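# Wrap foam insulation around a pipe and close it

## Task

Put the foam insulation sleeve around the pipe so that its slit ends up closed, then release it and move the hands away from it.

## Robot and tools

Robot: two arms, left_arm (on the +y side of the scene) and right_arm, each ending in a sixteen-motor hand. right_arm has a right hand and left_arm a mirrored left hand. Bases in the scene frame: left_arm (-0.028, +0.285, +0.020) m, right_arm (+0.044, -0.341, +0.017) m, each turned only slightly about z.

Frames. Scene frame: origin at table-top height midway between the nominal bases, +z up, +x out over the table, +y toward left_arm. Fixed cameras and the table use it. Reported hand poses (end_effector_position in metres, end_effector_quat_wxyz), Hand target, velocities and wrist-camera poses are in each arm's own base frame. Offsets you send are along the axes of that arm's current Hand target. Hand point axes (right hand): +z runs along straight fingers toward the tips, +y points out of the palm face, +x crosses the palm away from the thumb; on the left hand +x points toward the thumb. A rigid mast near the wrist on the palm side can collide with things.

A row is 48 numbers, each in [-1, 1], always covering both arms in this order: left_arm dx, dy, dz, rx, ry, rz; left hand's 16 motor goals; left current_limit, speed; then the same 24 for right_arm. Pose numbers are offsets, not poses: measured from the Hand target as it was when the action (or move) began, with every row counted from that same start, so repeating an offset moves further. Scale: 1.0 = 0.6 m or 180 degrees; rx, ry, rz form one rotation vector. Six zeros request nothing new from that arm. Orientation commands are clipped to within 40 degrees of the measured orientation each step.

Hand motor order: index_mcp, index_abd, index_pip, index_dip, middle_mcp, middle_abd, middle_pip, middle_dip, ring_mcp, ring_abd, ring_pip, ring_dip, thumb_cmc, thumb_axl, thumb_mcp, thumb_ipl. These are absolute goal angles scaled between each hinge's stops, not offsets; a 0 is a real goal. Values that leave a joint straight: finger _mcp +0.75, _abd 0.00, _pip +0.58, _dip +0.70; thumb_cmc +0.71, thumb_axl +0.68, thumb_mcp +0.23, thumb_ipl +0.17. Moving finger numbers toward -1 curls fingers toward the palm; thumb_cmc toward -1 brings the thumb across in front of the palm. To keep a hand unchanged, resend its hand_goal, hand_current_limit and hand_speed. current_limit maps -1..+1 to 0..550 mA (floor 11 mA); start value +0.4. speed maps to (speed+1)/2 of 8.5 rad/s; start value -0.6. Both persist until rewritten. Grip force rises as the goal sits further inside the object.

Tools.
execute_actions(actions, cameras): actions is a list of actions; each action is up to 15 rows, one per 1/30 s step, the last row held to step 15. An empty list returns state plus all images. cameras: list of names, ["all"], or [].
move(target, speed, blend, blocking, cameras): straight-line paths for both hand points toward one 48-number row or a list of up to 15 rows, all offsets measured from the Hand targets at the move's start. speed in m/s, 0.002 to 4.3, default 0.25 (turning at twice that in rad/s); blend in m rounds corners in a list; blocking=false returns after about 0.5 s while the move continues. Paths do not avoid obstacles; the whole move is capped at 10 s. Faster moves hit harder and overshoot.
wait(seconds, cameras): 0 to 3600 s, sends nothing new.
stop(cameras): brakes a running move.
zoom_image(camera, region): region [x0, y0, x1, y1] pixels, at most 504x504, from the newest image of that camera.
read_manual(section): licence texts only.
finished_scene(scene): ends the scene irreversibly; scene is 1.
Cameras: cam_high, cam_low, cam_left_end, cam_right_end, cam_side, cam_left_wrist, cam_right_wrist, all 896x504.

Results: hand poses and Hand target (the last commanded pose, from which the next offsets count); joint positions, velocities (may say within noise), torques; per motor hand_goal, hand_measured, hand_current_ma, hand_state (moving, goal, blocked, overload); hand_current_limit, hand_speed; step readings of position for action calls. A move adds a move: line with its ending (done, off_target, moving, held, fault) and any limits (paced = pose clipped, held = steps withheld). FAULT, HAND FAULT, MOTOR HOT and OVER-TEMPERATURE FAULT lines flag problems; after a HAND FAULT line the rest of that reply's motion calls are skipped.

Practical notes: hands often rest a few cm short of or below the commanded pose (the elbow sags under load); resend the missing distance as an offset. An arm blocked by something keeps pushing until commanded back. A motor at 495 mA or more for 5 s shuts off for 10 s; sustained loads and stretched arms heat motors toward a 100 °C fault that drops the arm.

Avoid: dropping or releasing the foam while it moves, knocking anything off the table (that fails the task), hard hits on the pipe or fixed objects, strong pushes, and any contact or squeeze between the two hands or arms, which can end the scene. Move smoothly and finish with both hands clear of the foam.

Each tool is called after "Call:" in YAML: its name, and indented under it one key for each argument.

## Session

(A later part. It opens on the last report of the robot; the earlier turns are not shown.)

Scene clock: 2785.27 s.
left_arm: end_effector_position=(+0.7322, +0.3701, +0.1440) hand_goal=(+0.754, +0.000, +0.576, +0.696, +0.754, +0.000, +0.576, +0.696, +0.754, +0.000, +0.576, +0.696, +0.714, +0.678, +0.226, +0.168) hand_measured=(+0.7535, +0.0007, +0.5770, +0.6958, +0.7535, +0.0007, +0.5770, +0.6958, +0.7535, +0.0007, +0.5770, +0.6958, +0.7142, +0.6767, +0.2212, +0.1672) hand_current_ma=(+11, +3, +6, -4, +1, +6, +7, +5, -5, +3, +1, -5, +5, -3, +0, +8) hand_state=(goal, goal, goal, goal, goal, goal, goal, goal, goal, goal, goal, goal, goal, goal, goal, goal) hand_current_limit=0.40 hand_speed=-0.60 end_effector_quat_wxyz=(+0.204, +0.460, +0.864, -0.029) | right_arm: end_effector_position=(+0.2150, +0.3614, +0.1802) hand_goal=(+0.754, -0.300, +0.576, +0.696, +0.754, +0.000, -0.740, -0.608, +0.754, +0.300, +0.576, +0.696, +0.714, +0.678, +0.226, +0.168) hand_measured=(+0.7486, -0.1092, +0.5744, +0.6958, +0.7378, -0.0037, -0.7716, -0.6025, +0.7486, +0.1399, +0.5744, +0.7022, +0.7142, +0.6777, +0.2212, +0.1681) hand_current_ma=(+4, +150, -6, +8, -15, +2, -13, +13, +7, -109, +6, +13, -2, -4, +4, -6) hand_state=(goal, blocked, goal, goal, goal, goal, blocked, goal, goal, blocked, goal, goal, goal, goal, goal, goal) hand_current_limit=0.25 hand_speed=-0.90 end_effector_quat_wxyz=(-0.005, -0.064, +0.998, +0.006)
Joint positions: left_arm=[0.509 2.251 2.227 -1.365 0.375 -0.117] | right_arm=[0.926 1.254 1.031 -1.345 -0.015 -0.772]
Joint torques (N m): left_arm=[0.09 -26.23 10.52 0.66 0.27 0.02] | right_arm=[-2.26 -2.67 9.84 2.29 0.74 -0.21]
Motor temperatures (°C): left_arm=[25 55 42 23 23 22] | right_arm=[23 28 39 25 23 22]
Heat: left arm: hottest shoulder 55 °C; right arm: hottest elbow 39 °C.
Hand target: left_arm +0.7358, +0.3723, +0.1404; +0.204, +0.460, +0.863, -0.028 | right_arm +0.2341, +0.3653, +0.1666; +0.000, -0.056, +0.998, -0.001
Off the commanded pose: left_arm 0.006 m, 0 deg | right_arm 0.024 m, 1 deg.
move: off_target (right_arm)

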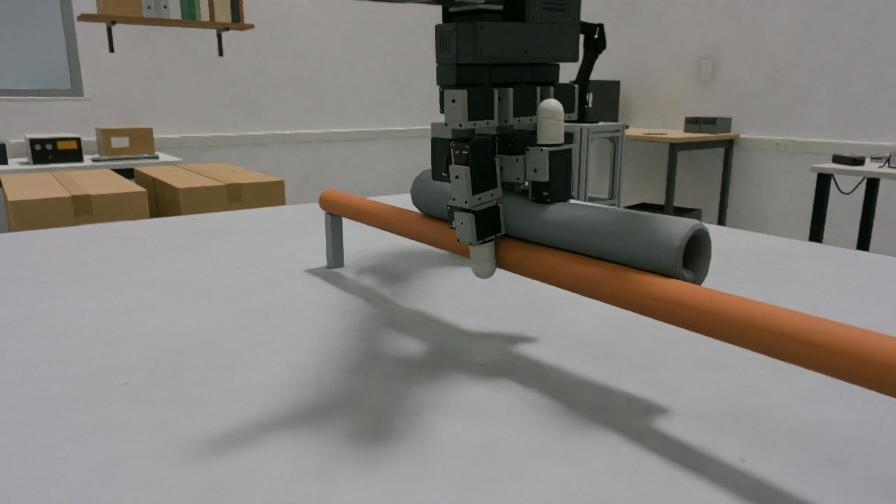

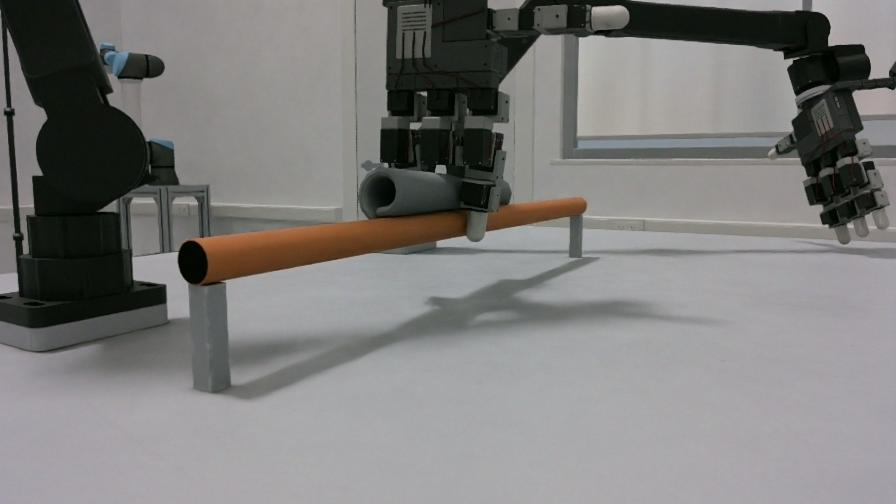

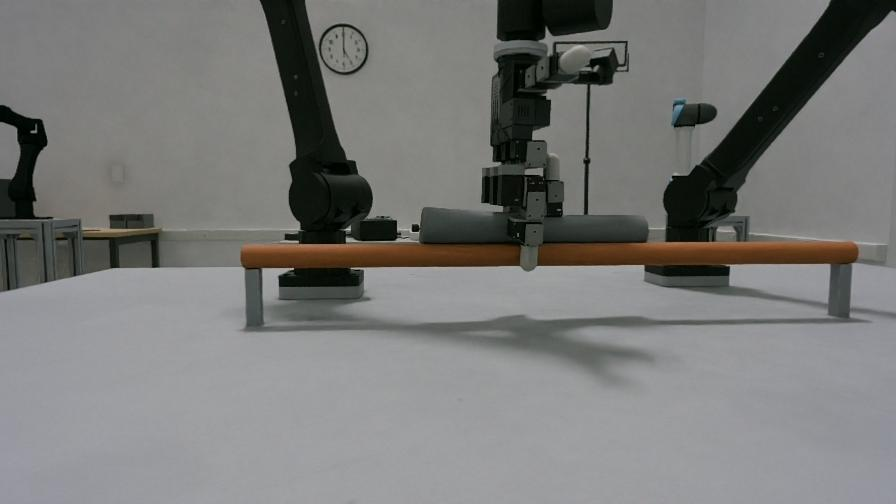

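Call:
move:
  target:
    - [0,0,0,0,0,0,0.754,0,0.576,0.696,0.754,0,0.576,0.696,0.754,0,0.576,0.696,0.714,0.678,0.226,0.168,0.4,-0.6,-0.025,-0.003,0.0,0,0,0,0.754,-0.30,0.576,0.696,0.754,0,-0.74,-0.609,0.754,0.30,0.576,0.696,0.714,0.678,0.226,0.168,0.25,-0.9]
  speed: 0.03
  cameras: ["cam_left_end","cam_right_end","cam_side"]

Call:
zoom_image:
  camera: "cam_left_end"
  region: [610, 190, 710, 290]

Call:
zoom_image:
  camera: "cam_right_end"
  region: [345, 145, 425, 235]

Scene clock: 2792.93 s.
left_arm: end_effector_position=(+0.7322, +0.3701, +0.1440) hand_goal=(+0.754, +0.000, +0.576, +0.696, +0.754, +0.000, +0.576, +0.696, +0.754, +0.000, +0.576, +0.696, +0.714, +0.678, +0.226, +0.168) hand_measured=(+0.7535, -0.0008, +0.5770, +0.6958, +0.7535, -0.0008, +0.5770, +0.6958, +0.7535, -0.0008, +0.5770, +0.6958, +0.7142, +0.6777, +0.2212, +0.1672) hand_current_ma=(+7, +9, +7, -8, -5, +4, +4, +6, -1, +4, -2, -3, +8, -3, +3, +7) hand_state=(goal, goal, goal, goal, goal, goal, goal, goal, goal, goal, goal, goal, goal, goal, goal, goal) hand_current_limit=0.40 hand_speed=-0.60 end_effector_quat_wxyz=(+0.204, +0.460, +0.864, -0.029) | right_arm: end_effector_position=(+0.2209, +0.3602, +0.1762) hand_goal=(+0.754, -0.300, +0.576, +0.696, +0.754, +0.000, -0.740, -0.608, +0.754, +0.300, +0.576, +0.696, +0.714, +0.678, +0.226, +0.168) hand_measured=(+0.7414, -0.1429, +0.5744, +0.6958, +0.7281, -0.0096, -0.7921, -0.6025, +0.7402, +0.0871, +0.5731, +0.6920, +0.7142, +0.6777, +0.2212, +0.1672) hand_current_ma=(-2, +114, -9, +8, -25, +1, -45, +9, +3, -170, +8, +7, -2, -4, +4, -5) hand_state=(goal, blocked, goal, goal, blocked, goal, blocked, goal, goal, blocked, goal, goal, goal, goal, goal, goal) hand_current_limit=0.25 hand_speed=-0.90 end_effector_quat_wxyz=(-0.014, -0.070, +0.997, +0.006)
Joint positions: left_arm=[0.509 2.251 2.227 -1.365 0.375 -0.117] | right_arm=[0.902 1.273 1.037 -1.345 -0.028 -0.81]
Joint torques (N m): left_arm=[0.03 -26.7 10.54 0.65 0.28 -0.01] | right_arm=[-2.96 -2.55 10.97 2.3 1.16 -0.14]
Motor temperatures (°C): left_arm=[25 55 42 23 23 22] | right_arm=[23 28 39 25 24 22]
Heat: left arm: hottest shoulder 55 °C; right arm: hottest elbow 39 °C.
Hand target: left_arm +0.7358, +0.3723, +0.1404; +0.204, +0.460, +0.863, -0.028 | right_arm +0.2494, +0.3651, +0.1667; +0.000, -0.056, +0.998, -0.001
Off the commanded pose: left_arm 0.006 m, 0 deg | right_arm 0.030 m, 2 deg.
move: off_target (right_arm)

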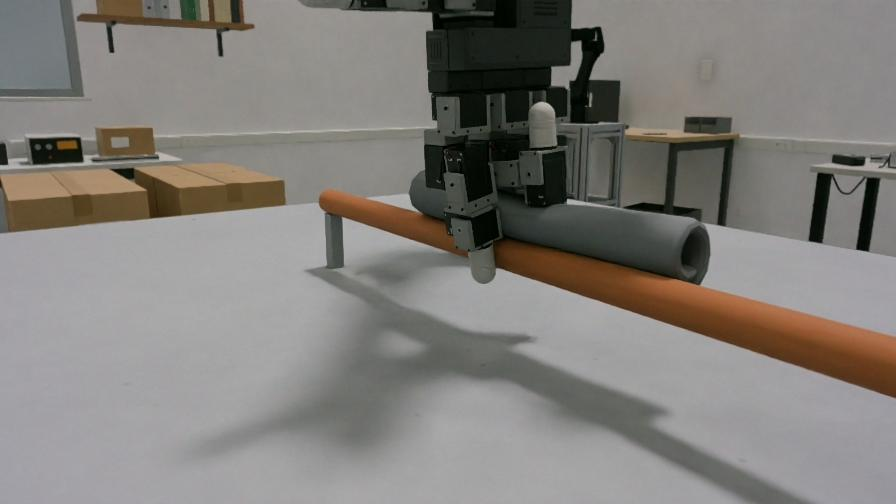

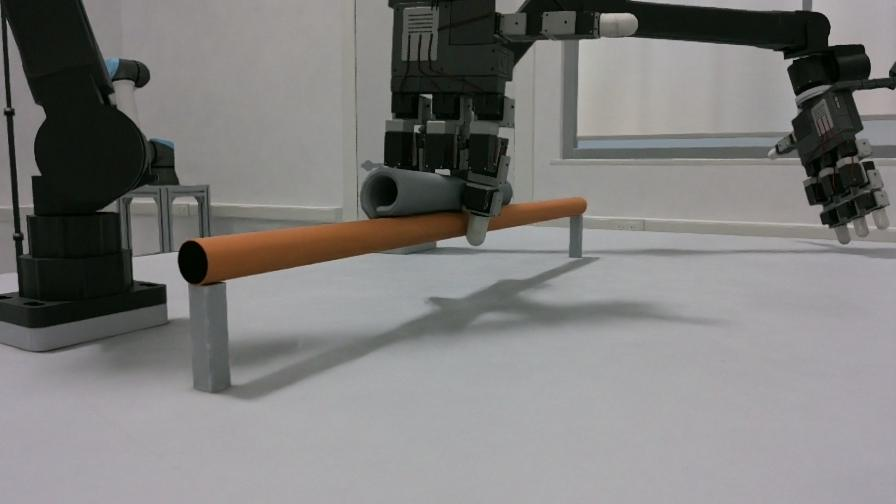

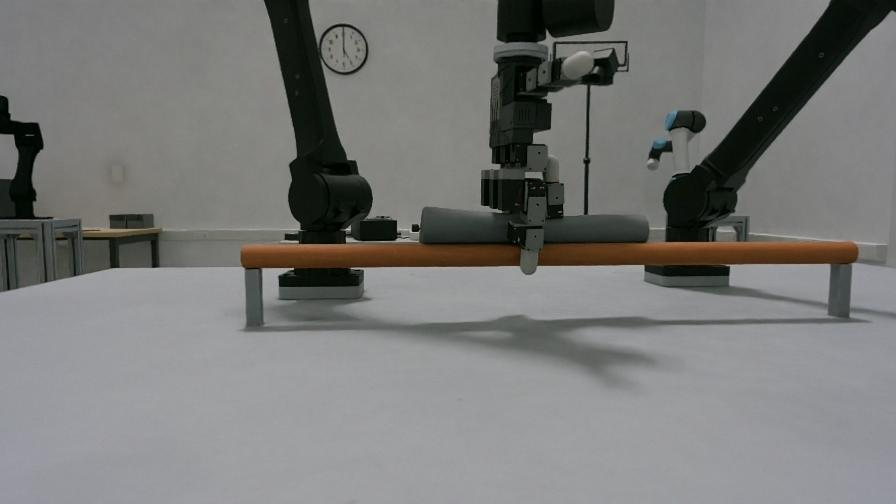

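Scaled by 5.040 from the camera's image (finer frame: 1280x720).

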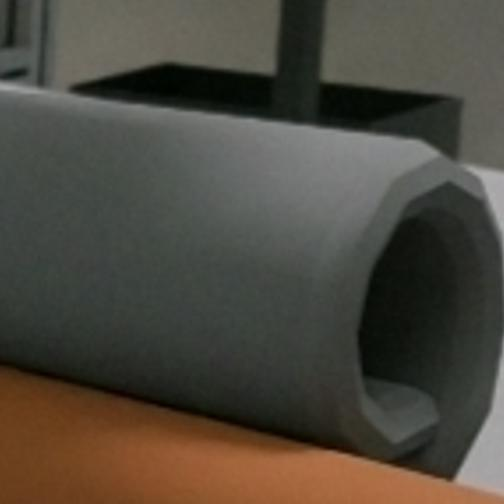

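Scaled by 5.600 from the camera's image (finer frame: 1280x720).

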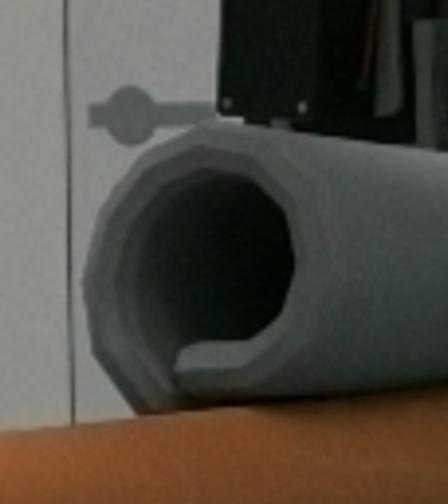

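Call:
move:
  target:
    - [0,0,0,0,0,0,0.754,0,0.576,0.696,0.754,0,0.576,0.696,0.754,0,0.576,0.696,0.714,0.678,0.226,0.168,0.4,-0.6,-0.033,-0.004,0.0,0,0,0,0.754,-0.30,0.576,0.696,0.754,0,-0.74,-0.609,0.754,0.30,0.576,0.696,0.714,0.678,0.226,0.168,0.3,-0.9]
  speed: 0.03
  cameras: ["cam_left_end","cam_right_end","cam_side"]

Call:
zoom_image:
  camera: "cam_left_end"
  region: [610, 190, 710, 290]

Call:
zoom_image:
  camera: "cam_right_end"
  region: [345, 145, 425, 235]

Scene clock: 2800.63 s.
left_arm: end_effector_position=(+0.7322, +0.3701, +0.1440) hand_goal=(+0.754, +0.000, +0.576, +0.696, +0.754, +0.000, +0.576, +0.696, +0.754, +0.000, +0.576, +0.696, +0.714, +0.678, +0.226, +0.168) hand_measured=(+0.7535, +0.0007, +0.5770, +0.6958, +0.7535, -0.0008, +0.5770, +0.6958, +0.7535, +0.0007, +0.5770, +0.6958, +0.7142, +0.6777, +0.2212, +0.1681) hand_current_ma=(+6, +7, +9, -8, -5, +7, +4, +7, +2, +8, +0, -10, +8, -2, +2, +13) hand_state=(goal, goal, goal, goal, goal, goal, goal, goal, goal, goal, goal, goal, goal, goal, goal, goal) hand_current_limit=0.40 hand_speed=-0.60 end_effector_quat_wxyz=(+0.204, +0.460, +0.864, -0.029) | right_arm: end_effector_position=(+0.2315, +0.3609, +0.1750) hand_goal=(+0.754, -0.300, +0.576, +0.696, +0.754, +0.000, -0.740, -0.608, +0.754, +0.300, +0.576, +0.696, +0.714, +0.678, +0.226, +0.168) hand_measured=(+0.7414, -0.1605, +0.5744, +0.6958, +0.7197, -0.0242, -0.7985, -0.6038, +0.7402, +0.0432, +0.5718, +0.6920, +0.7142, +0.6767, +0.2222, +0.1681) hand_current_ma=(-2, +99, -4, +9, -32, -1, -47, +8, +3, -224, +7, +11, +2, +1, +4, -7) hand_state=(goal, blocked, goal, goal, blocked, blocked, blocked, goal, goal, blocked, goal, goal, goal, goal, goal, goal) hand_current_limit=0.30 hand_speed=-0.90 end_effector_quat_wxyz=(-0.022, -0.077, +0.997, +0.006)
Joint positions: left_arm=[0.509 2.251 2.227 -1.365 0.375 -0.117] | right_arm=[0.87 1.302 1.06 -1.35 -0.041 -0.855]
Joint torques (N m): left_arm=[0.03 -26.58 10.51 0.65 0.27 0.02] | right_arm=[-3.78 -2.84 11.56 2.52 1.58 -0.11]
Motor temperatures (°C): left_arm=[25 55 42 23 23 22] | right_arm=[23 28 39 25 24 22]
Heat: left arm: hottest shoulder 55 °C; right arm: hottest elbow 39 °C.
Hand target: left_arm +0.7358, +0.3723, +0.1404; +0.204, +0.460, +0.863, -0.028 | right_arm +0.2693, +0.3649, +0.1666; +0.000, -0.056, +0.998, -0.001
Off the commanded pose: left_arm 0.006 m, 0 deg | right_arm 0.039 m, 4 deg.
move: off_target (right_arm)

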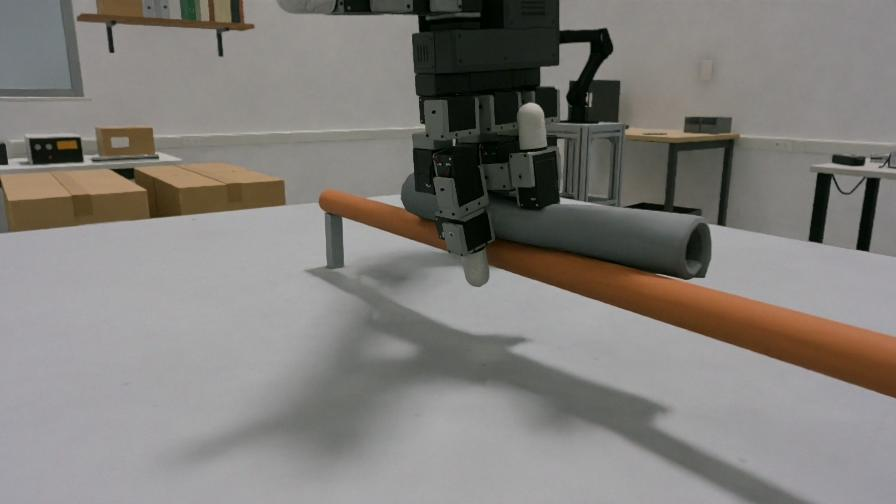

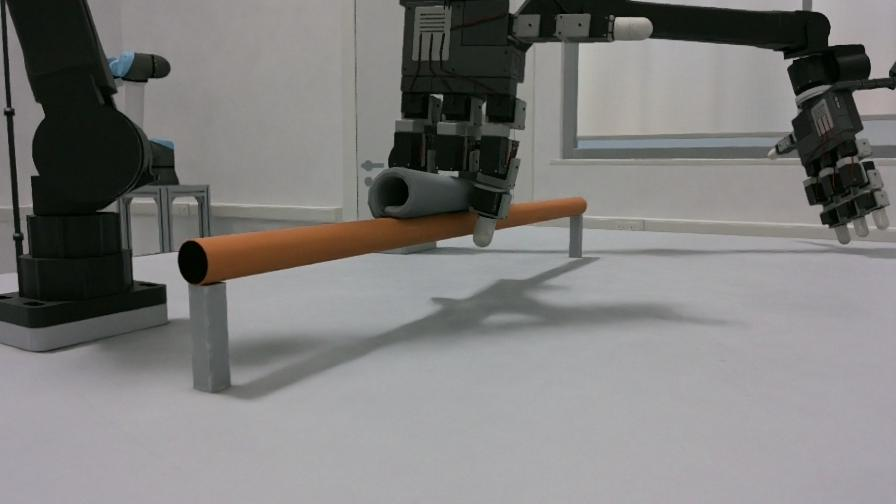

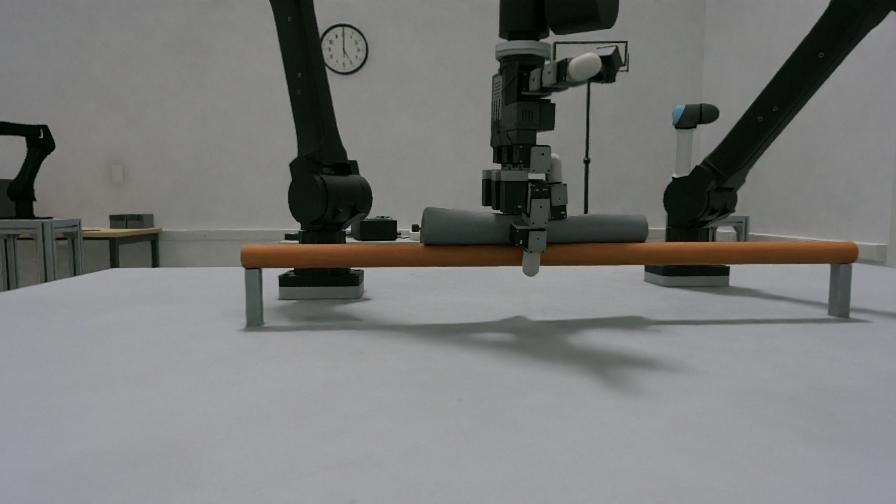

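Scaled by 5.040 from the camera's image (finer frame: 1280x720).

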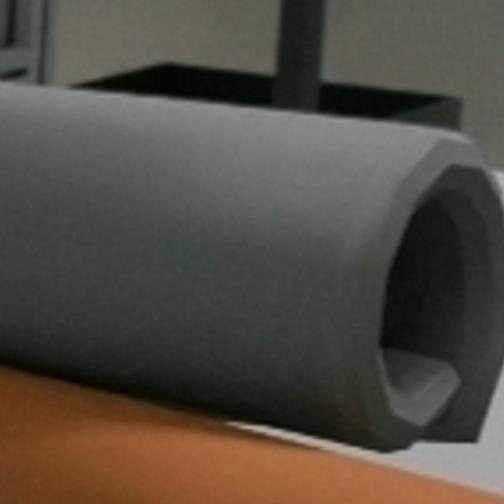

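Scaled by 5.600 from the camera's image (finer frame: 1280x720).

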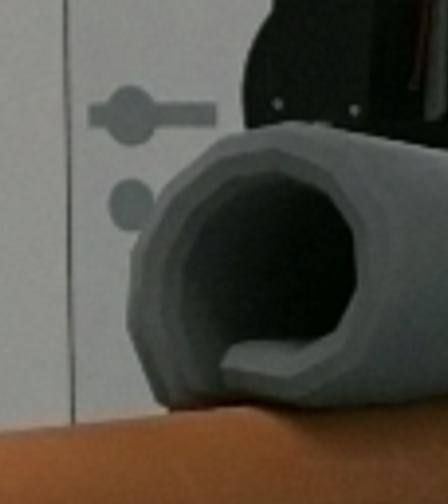

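Call:
move:
  target:
    - [0,0,0,0,0,0,0.754,0,0.576,0.696,0.754,0,0.576,0.696,0.754,0,0.576,0.696,0.714,0.678,0.226,0.168,0.4,-0.6,-0.0165,-0.002,0.0,0,0,0.04,0.754,-0.35,0.576,0.696,0.754,0,-0.74,-0.609,0.754,0.35,0.576,0.696,0.714,0.678,0.226,0.168,0.3,-0.9]
  speed: 0.03
  cameras: ["cam_left_end","cam_right_end","cam_side","cam_high"]

Call:
zoom_image:
  camera: "cam_left_end"
  region: [620, 190, 720, 290]

Call:
zoom_image:
  camera: "cam_right_end"
  region: [345, 145, 425, 235]

Call:
zoom_image:
  camera: "cam_high"
  region: [340, 100, 500, 260]

Scene clock: 2825.97 s.
left_arm: end_effector_position=(+0.7322, +0.3701, +0.1440) hand_goal=(+0.754, +0.000, +0.576, +0.696, +0.754, +0.000, +0.576, +0.696, +0.754, +0.000, +0.576, +0.696, +0.714, +0.678, +0.226, +0.168) hand_measured=(+0.7535, +0.0007, +0.5770, +0.6958, +0.7535, +0.0007, +0.5770, +0.6958, +0.7535, -0.0008, +0.5757, +0.6958, +0.7142, +0.6767, +0.2212, +0.1681) hand_current_ma=(+7, +7, +12, -7, -2, +7, +8, +3, +7, +9, +6, -12, +3, -1, +1, +9) hand_state=(goal, goal, goal, goal, goal, goal, goal, goal, goal, goal, goal, goal, goal, goal, goal, goal) hand_current_limit=0.40 hand_speed=-0.60 end_effector_quat_wxyz=(+0.204, +0.460, +0.864, -0.029) | right_arm: end_effector_position=(+0.2402, +0.3602, +0.1746) hand_goal=(+0.754, -0.350, +0.576, +0.696, +0.754, +0.000, -0.740, -0.608, +0.754, +0.350, +0.576, +0.696, +0.714, +0.678, +0.226, +0.168) hand_measured=(+0.7390, -0.1693, +0.5744, +0.6958, +0.7173, -0.0330, -0.7973, -0.6038, +0.7583, +0.0417, +0.5795, +0.6920, +0.7142, +0.6767, +0.2222, +0.1681) hand_current_ma=(-6, +145, -6, +8, -37, -6, -45, +15, +9, -294, +7, +5, +1, -1, +3, -4) hand_state=(goal, blocked, goal, goal, blocked, blocked, blocked, goal, goal, blocked, goal, goal, goal, goal, goal, goal) hand_current_limit=0.30 hand_speed=-0.90 end_effector_quat_wxyz=(-0.024, -0.026, +0.999, +0.006)
Joint positions: left_arm=[0.509 2.251 2.227 -1.365 0.375 -0.117] | right_arm=[0.87 1.304 1.061 -1.35 -0.044 -0.754]
Joint torques (N m): left_arm=[-0.21 -26.4 10.48 0.64 0.28 0.03] | right_arm=[-3.19 -2.78 11.58 2.52 1.67 0.16]
Motor temperatures (°C): left_arm=[25 55 42 23 23 22] | right_arm=[23 28 39 25 27 22]
Heat: left arm: hottest shoulder 55 °C; right arm: hottest elbow 39 °C.
Hand target: left_arm +0.7358, +0.3723, +0.1404; +0.204, +0.460, +0.863, -0.028 | right_arm +0.2791, +0.3647, +0.1665; +0.000, +0.007, +1.000, -0.001
Off the commanded pose: left_arm 0.006 m, 0 deg | right_arm 0.040 m, 5 deg.
move: off_target (right_arm)
Images, in order (width x height): cam_high 896x504, cam_left_end 896x504, cam_right_end 896x504, cam_side 896x504.

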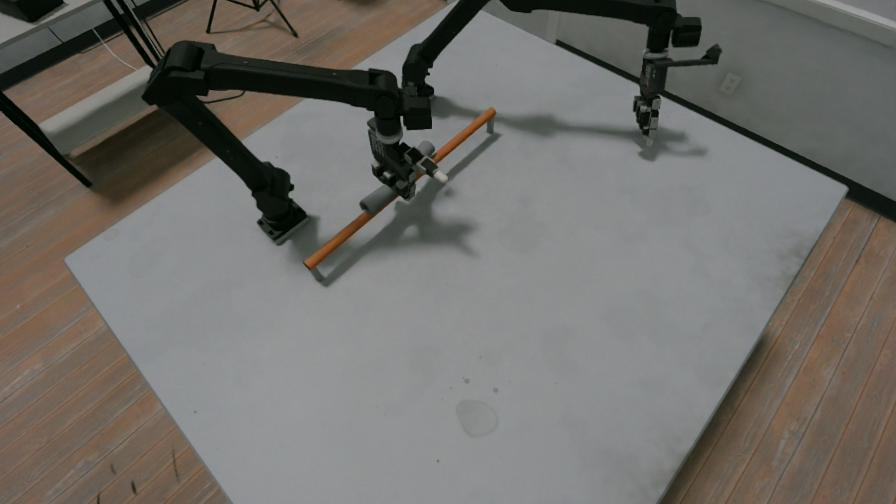

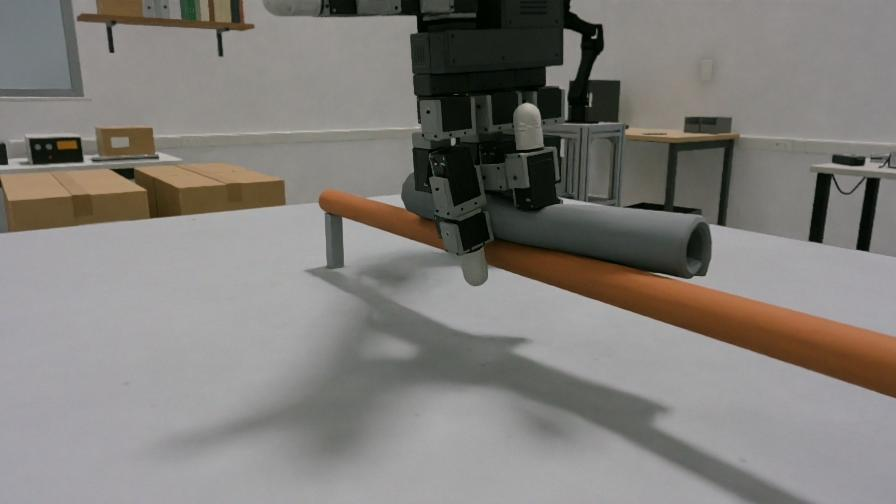

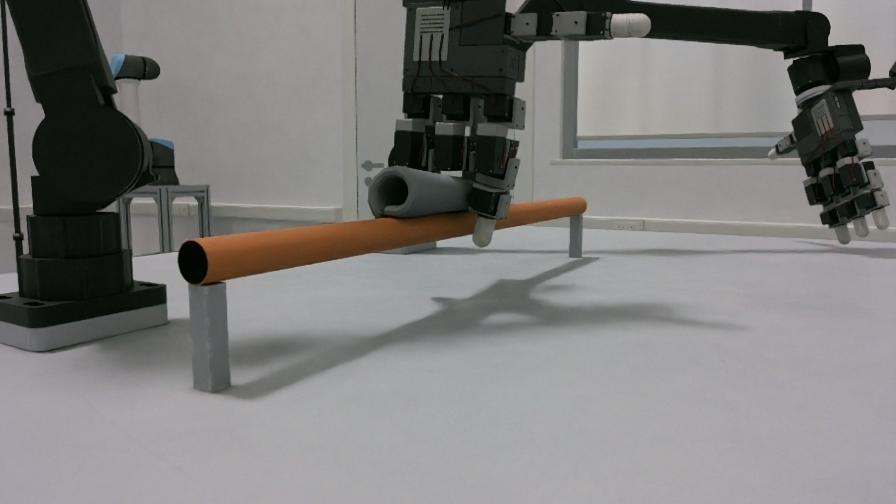

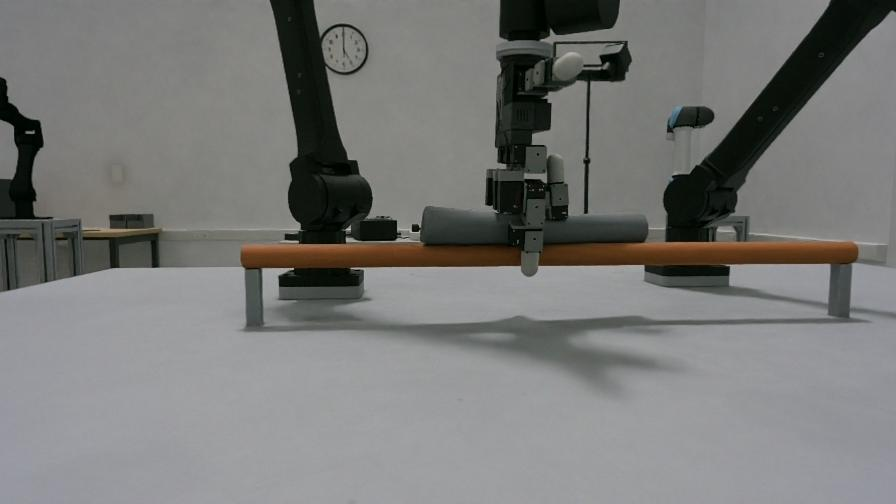

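Scaled by 5.040 from the camera's image (finer frame: 1280x720).

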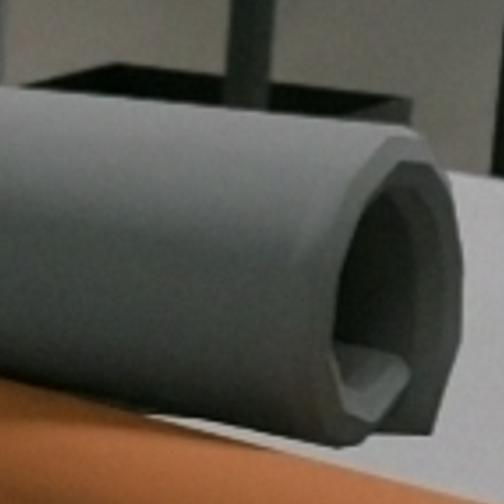

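Scaled by 5.600 from the camera's image (finer frame: 1280x720).

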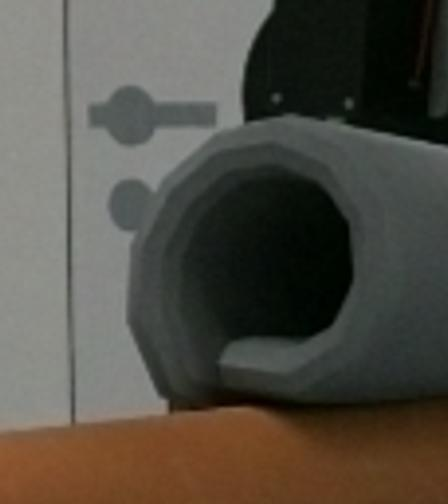

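Scaled by 3.150 from the camera's image (finer frame: 1280x720).

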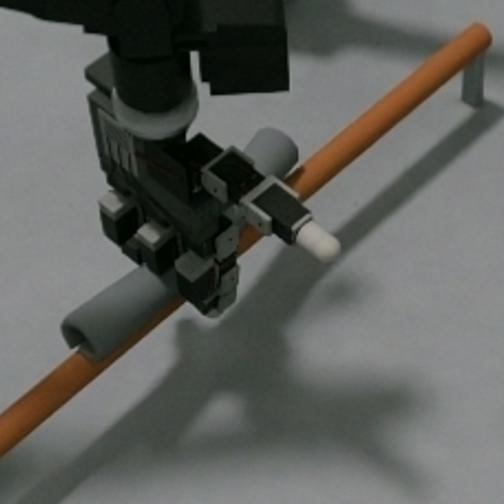

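Call:
move:
  target:
    - [0,0,0,0,0,0,0.754,0,0.576,0.696,0.754,0,0.576,0.696,0.754,0,0.576,0.696,0.714,0.678,0.226,0.168,0.4,-0.6,0,0,0.05,0,0,0,0.754,-0.2,0.576,0.696,0.754,0,-0.70,-0.609,0.754,0.2,0.576,0.696,0.714,0.678,0.226,0.168,0.4,-0.9]
  speed: 0.03
  cameras: ["cam_left_end","cam_right_end","cam_side","cam_high"]

Call:
zoom_image:
  camera: "cam_left_end"
  region: [620, 190, 720, 290]

Call:
zoom_image:
  camera: "cam_right_end"
  region: [345, 145, 425, 235]

Call:
zoom_image:
  camera: "cam_right_end"
  region: [360, 130, 540, 250]

Scene clock: 2841.80 s.
left_arm: end_effector_position=(+0.7322, +0.3701, +0.1440) hand_goal=(+0.754, +0.000, +0.576, +0.696, +0.754, +0.000, +0.576, +0.696, +0.754, +0.000, +0.576, +0.696, +0.714, +0.678, +0.226, +0.168) hand_measured=(+0.7535, +0.0007, +0.5770, +0.6958, +0.7523, +0.0007, +0.5770, +0.6958, +0.7535, +0.0007, +0.5770, +0.6958, +0.7142, +0.6767, +0.2212, +0.1681) hand_current_ma=(+4, +4, +11, -8, -5, +8, +0, +5, +0, +11, +1, -8, +7, +4, +5, +10) hand_state=(goal, goal, goal, goal, goal, goal, goal, goal, goal, goal, goal, goal, goal, goal, goal, goal) hand_current_limit=0.40 hand_speed=-0.60 end_effector_quat_wxyz=(+0.204, +0.460, +0.864, -0.029) | right_arm: end_effector_position=(+0.2458, +0.3618, +0.1700) hand_goal=(+0.754, -0.200, +0.576, +0.696, +0.754, +0.000, -0.700, -0.608, +0.754, +0.200, +0.576, +0.696, +0.714, +0.678, +0.226, +0.168) hand_measured=(+0.7402, -0.1781, +0.5718, +0.6958, +0.7161, -0.0374, -0.7985, -0.6038, +0.7679, -0.0433, +0.5795, +0.6920, +0.7142, +0.6767, +0.2212, +0.1681) hand_current_ma=(-4, +18, -2, +9, -38, -6, -100, +10, +15, -203, +11, +10, +4, +2, +1, -7) hand_state=(goal, blocked, goal, goal, blocked, blocked, blocked, goal, goal, blocked, goal, goal, goal, goal, goal, goal) hand_current_limit=0.40 hand_speed=-0.90 end_effector_quat_wxyz=(-0.018, -0.022, +1.000, +0.008)
Joint positions: left_arm=[0.509 2.251 2.227 -1.365 0.375 -0.117] | right_arm=[0.866 1.312 1.055 -1.325 -0.038 -0.749]
Joint torques (N m): left_arm=[0.21 -26.64 10.48 0.55 0.27 0.02] | right_arm=[-2.9 -2.02 7.53 4.79 1.48 0.13]
Motor temperatures (°C): left_arm=[25 55 43 23 23 22] | right_arm=[23 28 42 25 28 22]
Heat: left arm: hottest shoulder 55 °C; right arm: hottest elbow 42 °C.
Hand target: left_arm +0.7358, +0.3723, +0.1404; +0.204, +0.460, +0.863, -0.028 | right_arm +0.2791, +0.3647, +0.1366; +0.000, +0.007, +1.000, -0.001
Off the commanded pose: left_arm 0.006 m, 0 deg | right_arm 0.047 m, 4 deg.
move: off_target (right_arm)
Images, in order (width x height): cam_high 896x504, cam_left_end 896x504, cam_right_end 896x504, cam_side 896x504.

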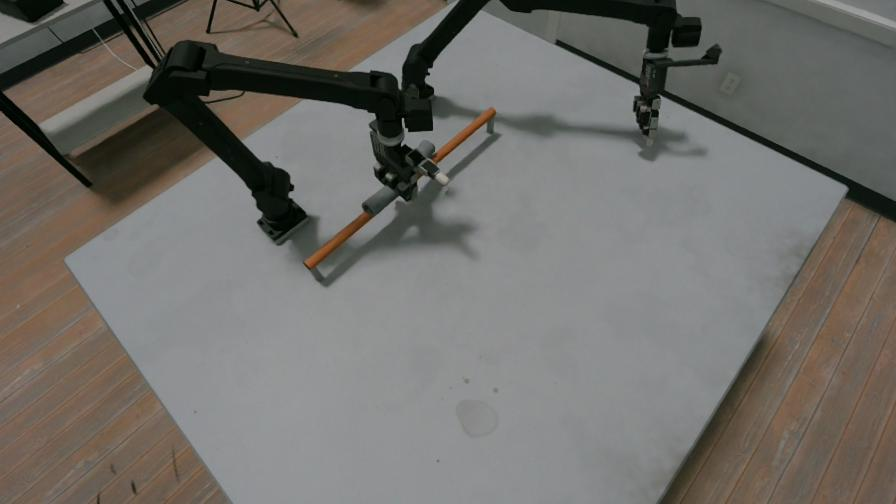

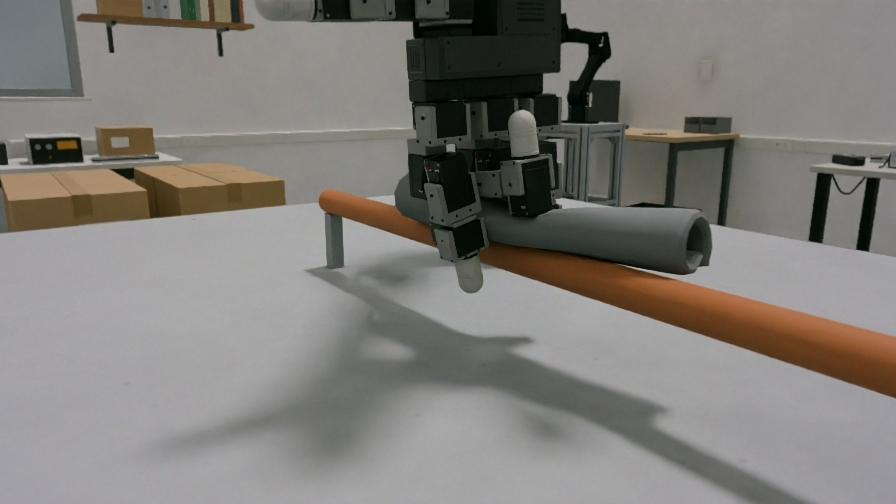

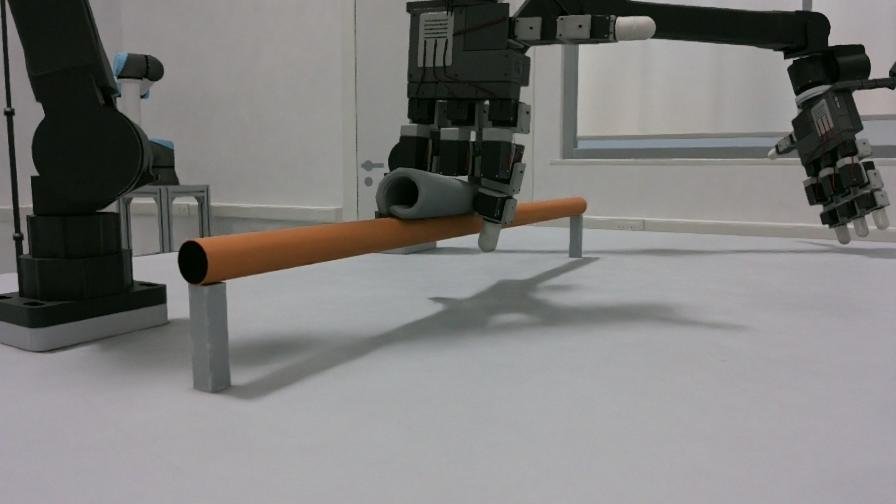

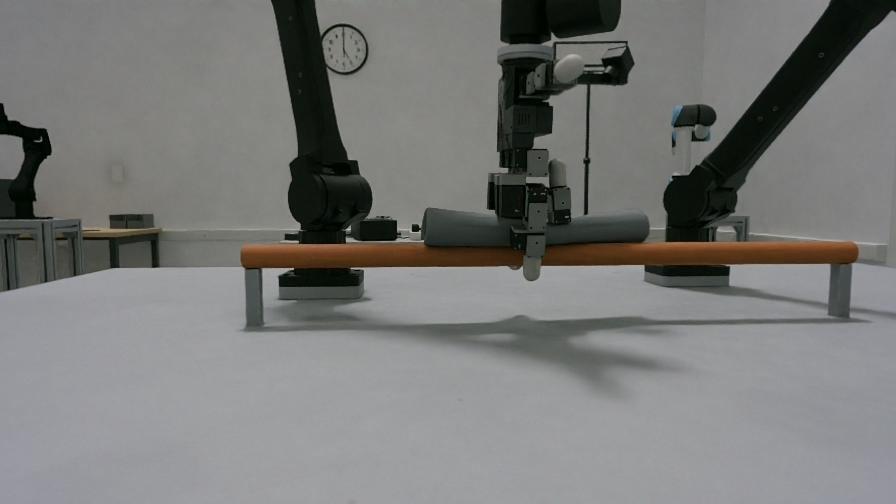

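Scaled by 5.040 from the camera's image (finer frame: 1280x720).

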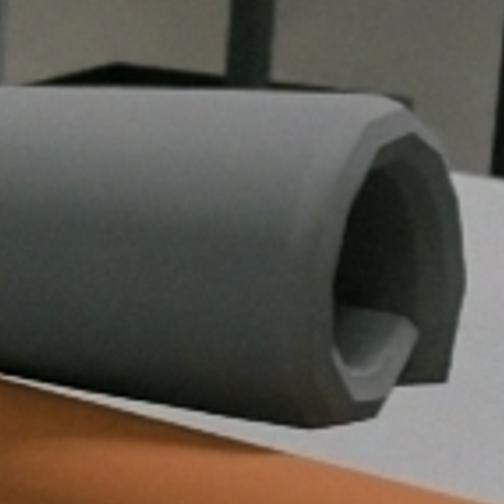

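Scaled by 5.600 from the camera's image (finer frame: 1280x720).

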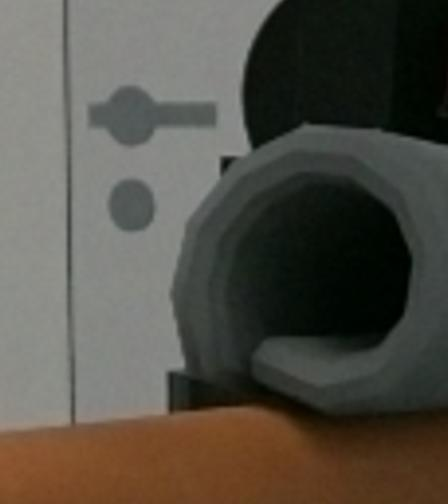

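Scaled by 2.800 from the camera's image (finer frame: 1280x720).

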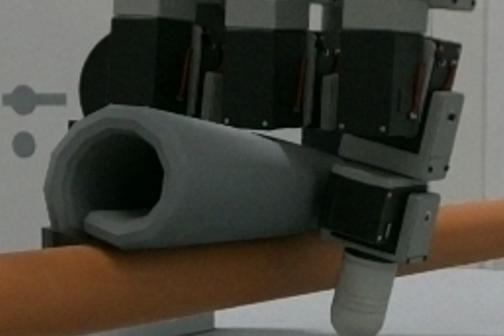

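Call:
move:
  target:
    - [0,0,0,0,0,0,0.754,0,0.576,0.696,0.754,0,0.576,0.696,0.754,0,0.576,0.696,0.714,0.678,0.226,0.168,0.4,-0.6,0.05,0.0005,-0.05,0,0,-0.01,0.754,-0.4,0.576,0.696,0.754,0,-0.737,-0.609,0.754,0.4,0.576,0.696,0.714,0.678,0.226,0.168,0.25,-0.9]
    - [0,0,0,0,0,0,0.754,0,0.576,0.696,0.754,0,0.576,0.696,0.754,0,0.576,0.696,0.714,0.678,0.226,0.168,0.4,-0.6,0.0785,0.001,-0.1607,0,0,-0.019,0.754,-0.4,0.576,0.696,0.754,0,-0.737,-0.609,0.754,0.4,0.576,0.696,0.714,0.678,0.226,0.168,0.25,-0.9]
  speed: 0.05
  cameras: ["cam_left_end","cam_right_end","cam_side","cam_high"]

Call:
zoom_image:
  camera: "cam_left_end"
  region: [620, 150, 720, 250]

Call:
zoom_image:
  camera: "cam_right_end"
  region: [345, 125, 425, 215]

Call:
zoom_image:
  camera: "cam_high"
  region: [340, 100, 500, 260]

Scene clock: 2901.57 s.
left_arm: end_effector_position=(+0.7322, +0.3701, +0.1440) hand_goal=(+0.754, +0.000, +0.576, +0.696, +0.754, +0.000, +0.576, +0.696, +0.754, +0.000, +0.576, +0.696, +0.714, +0.678, +0.226, +0.168) hand_measured=(+0.7523, -0.0008, +0.5770, +0.6958, +0.7535, -0.0008, +0.5770, +0.6958, +0.7523, +0.0007, +0.5770, +0.6958, +0.7142, +0.6777, +0.2212, +0.1681) hand_current_ma=(+3, +9, +7, -8, -2, +8, +9, +6, -3, +8, +7, -11, +2, +0, +4, +6) hand_state=(goal, goal, goal, goal, goal, goal, goal, goal, goal, goal, goal, goal, goal, goal, goal, goal) hand_current_limit=0.40 hand_speed=-0.60 end_effector_quat_wxyz=(+0.204, +0.460, +0.864, -0.029) | right_arm: end_effector_position=(+0.2290, +0.3548, +0.2096) hand_goal=(+0.754, -0.400, +0.576, +0.696, +0.754, +0.000, -0.736, -0.608, +0.754, +0.400, +0.576, +0.696, +0.714, +0.678, +0.226, +0.168) hand_measured=(+0.7547, -0.2059, +0.5770, +0.7034, +0.7028, -0.0052, -0.7793, -0.6025, +0.7691, +0.0432, +0.5847, +0.7022, +0.7154, +0.6777, +0.2222, +0.1681) hand_current_ma=(+4, +161, -3, +12, -54, +2, -25, +6, +16, -338, +14, +11, +0, +1, +6, -4) hand_state=(goal, blocked, goal, goal, blocked, goal, blocked, goal, goal, blocked, goal, goal, goal, goal, goal, goal) hand_current_limit=0.25 hand_speed=-0.90 end_effector_quat_wxyz=(-0.016, -0.021, +1.000, -0.016)
Joint positions: left_arm=[0.509 2.251 2.227 -1.365 0.375 -0.117] | right_arm=[0.907 1.269 1.132 -1.479 -0.004 -0.705]
Joint torques (N m): left_arm=[0.21 -26.7 10.51 0.58 0.28 0.02] | right_arm=[1.08 -6.89 12.96 0.14 0.34 -0.03]
Motor temperatures (°C): left_arm=[25 55 43 23 23 22] | right_arm=[23 28 39 27 28 22]
Heat: left arm: hottest shoulder 55 °C; right arm: hottest elbow 39 °C.
Hand target: left_arm +0.7358, +0.3723, +0.1404; +0.204, +0.460, +0.863, -0.028 | right_arm +0.2319, +0.3661, +0.2330; +0.000, -0.023, +1.000, -0.001
Off the commanded pose: left_arm 0.006 m, 0 deg | right_arm 0.026 m, 3 deg.
move: off_target (right_arm)
Images, in order (width x height): cam_high 896x504, cam_left_end 896x504, cam_right_end 896x504, cam_side 896x504.

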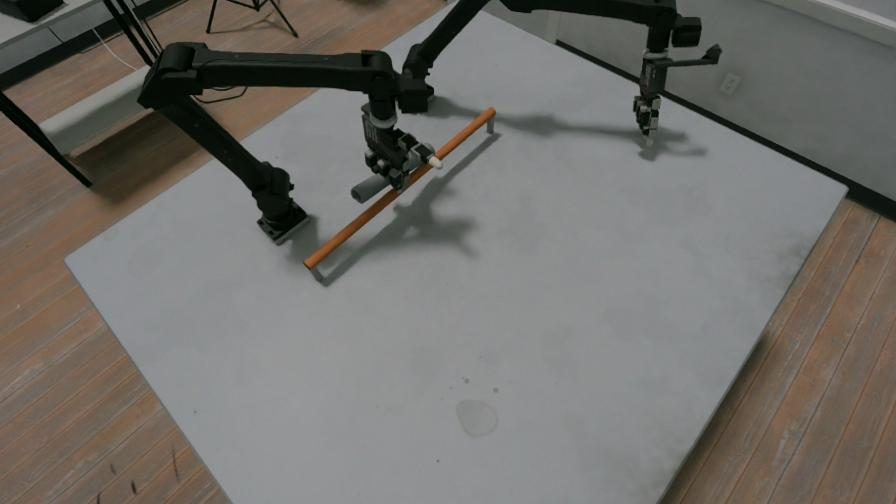

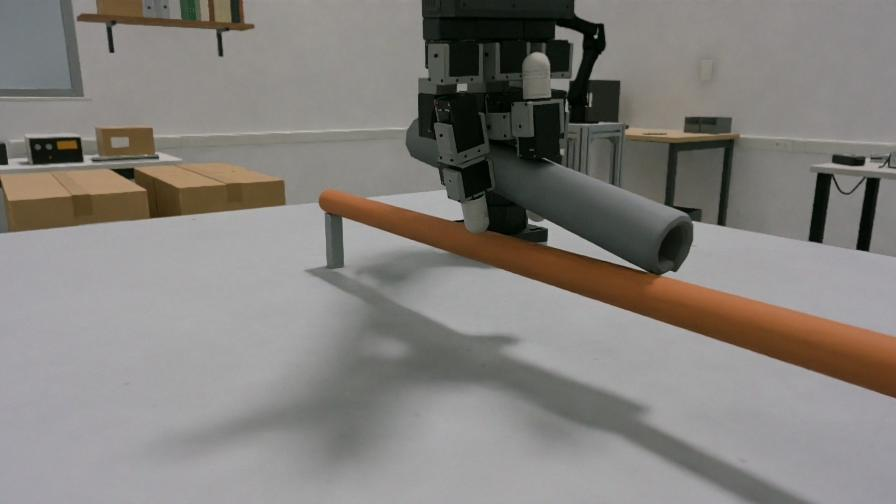

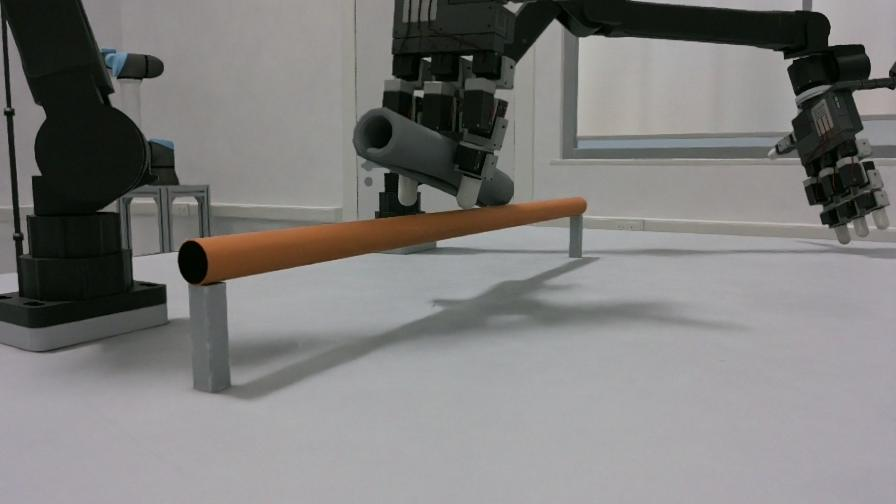

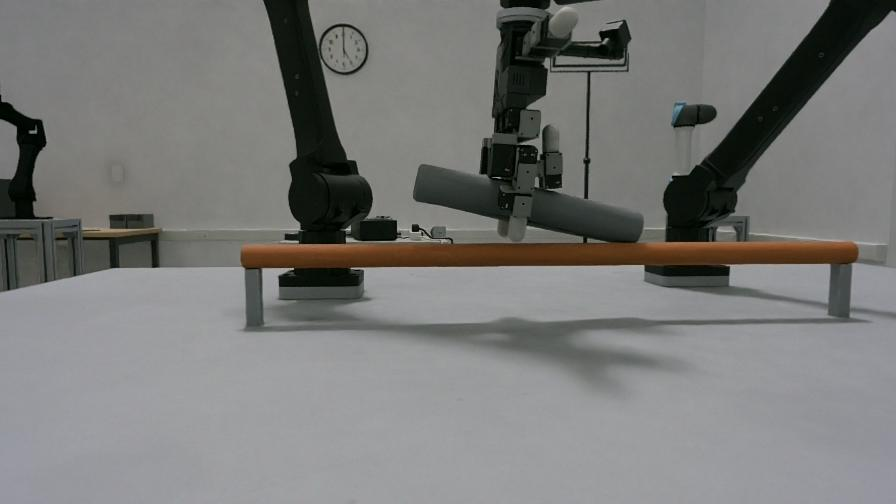

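Scaled by 5.040 from the camera's image (finer frame: 1280x720).

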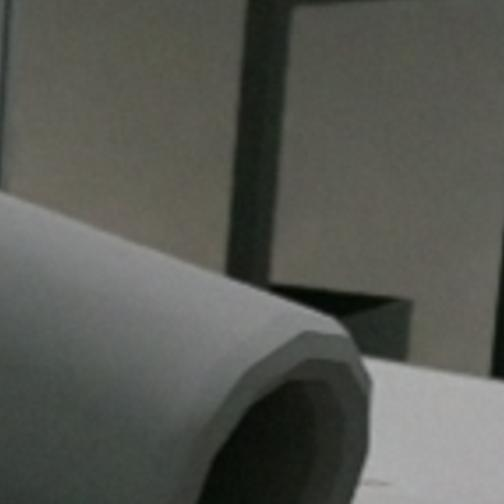

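Scaled by 5.600 from the camera's image (finer frame: 1280x720).

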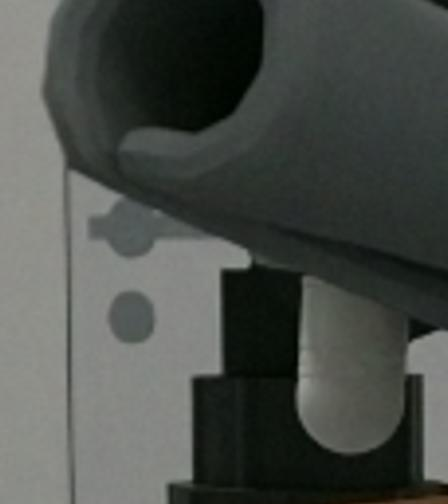

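Scaled by 3.150 from the camera's image (finer frame: 1280x720).

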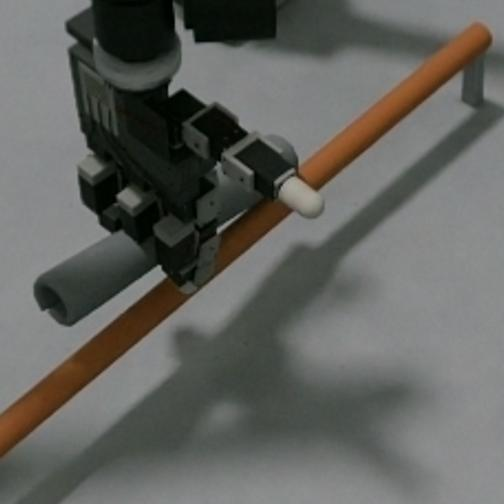

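Call:
zoom_image:
  camera: "cam_left_end"
  region: [620, 195, 710, 285]

Call:
zoom_image:
  camera: "cam_right_end"
  region: [345, 90, 525, 220]

Scaled by 5.600 from the camera's image (finer frame: 1280x720).

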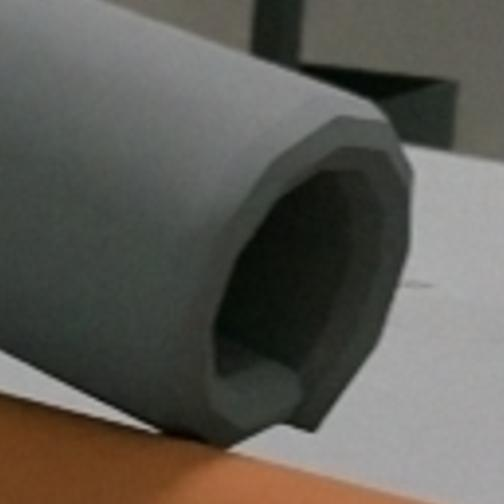

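Scaled by 2.800 from the camera's image (finer frame: 1280x720).

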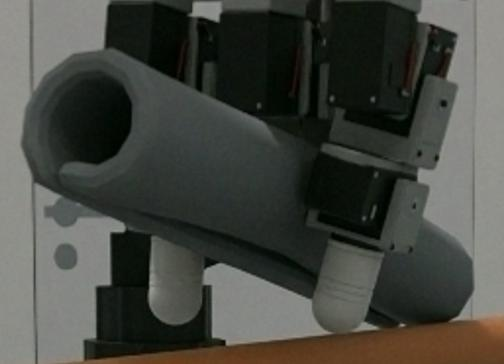

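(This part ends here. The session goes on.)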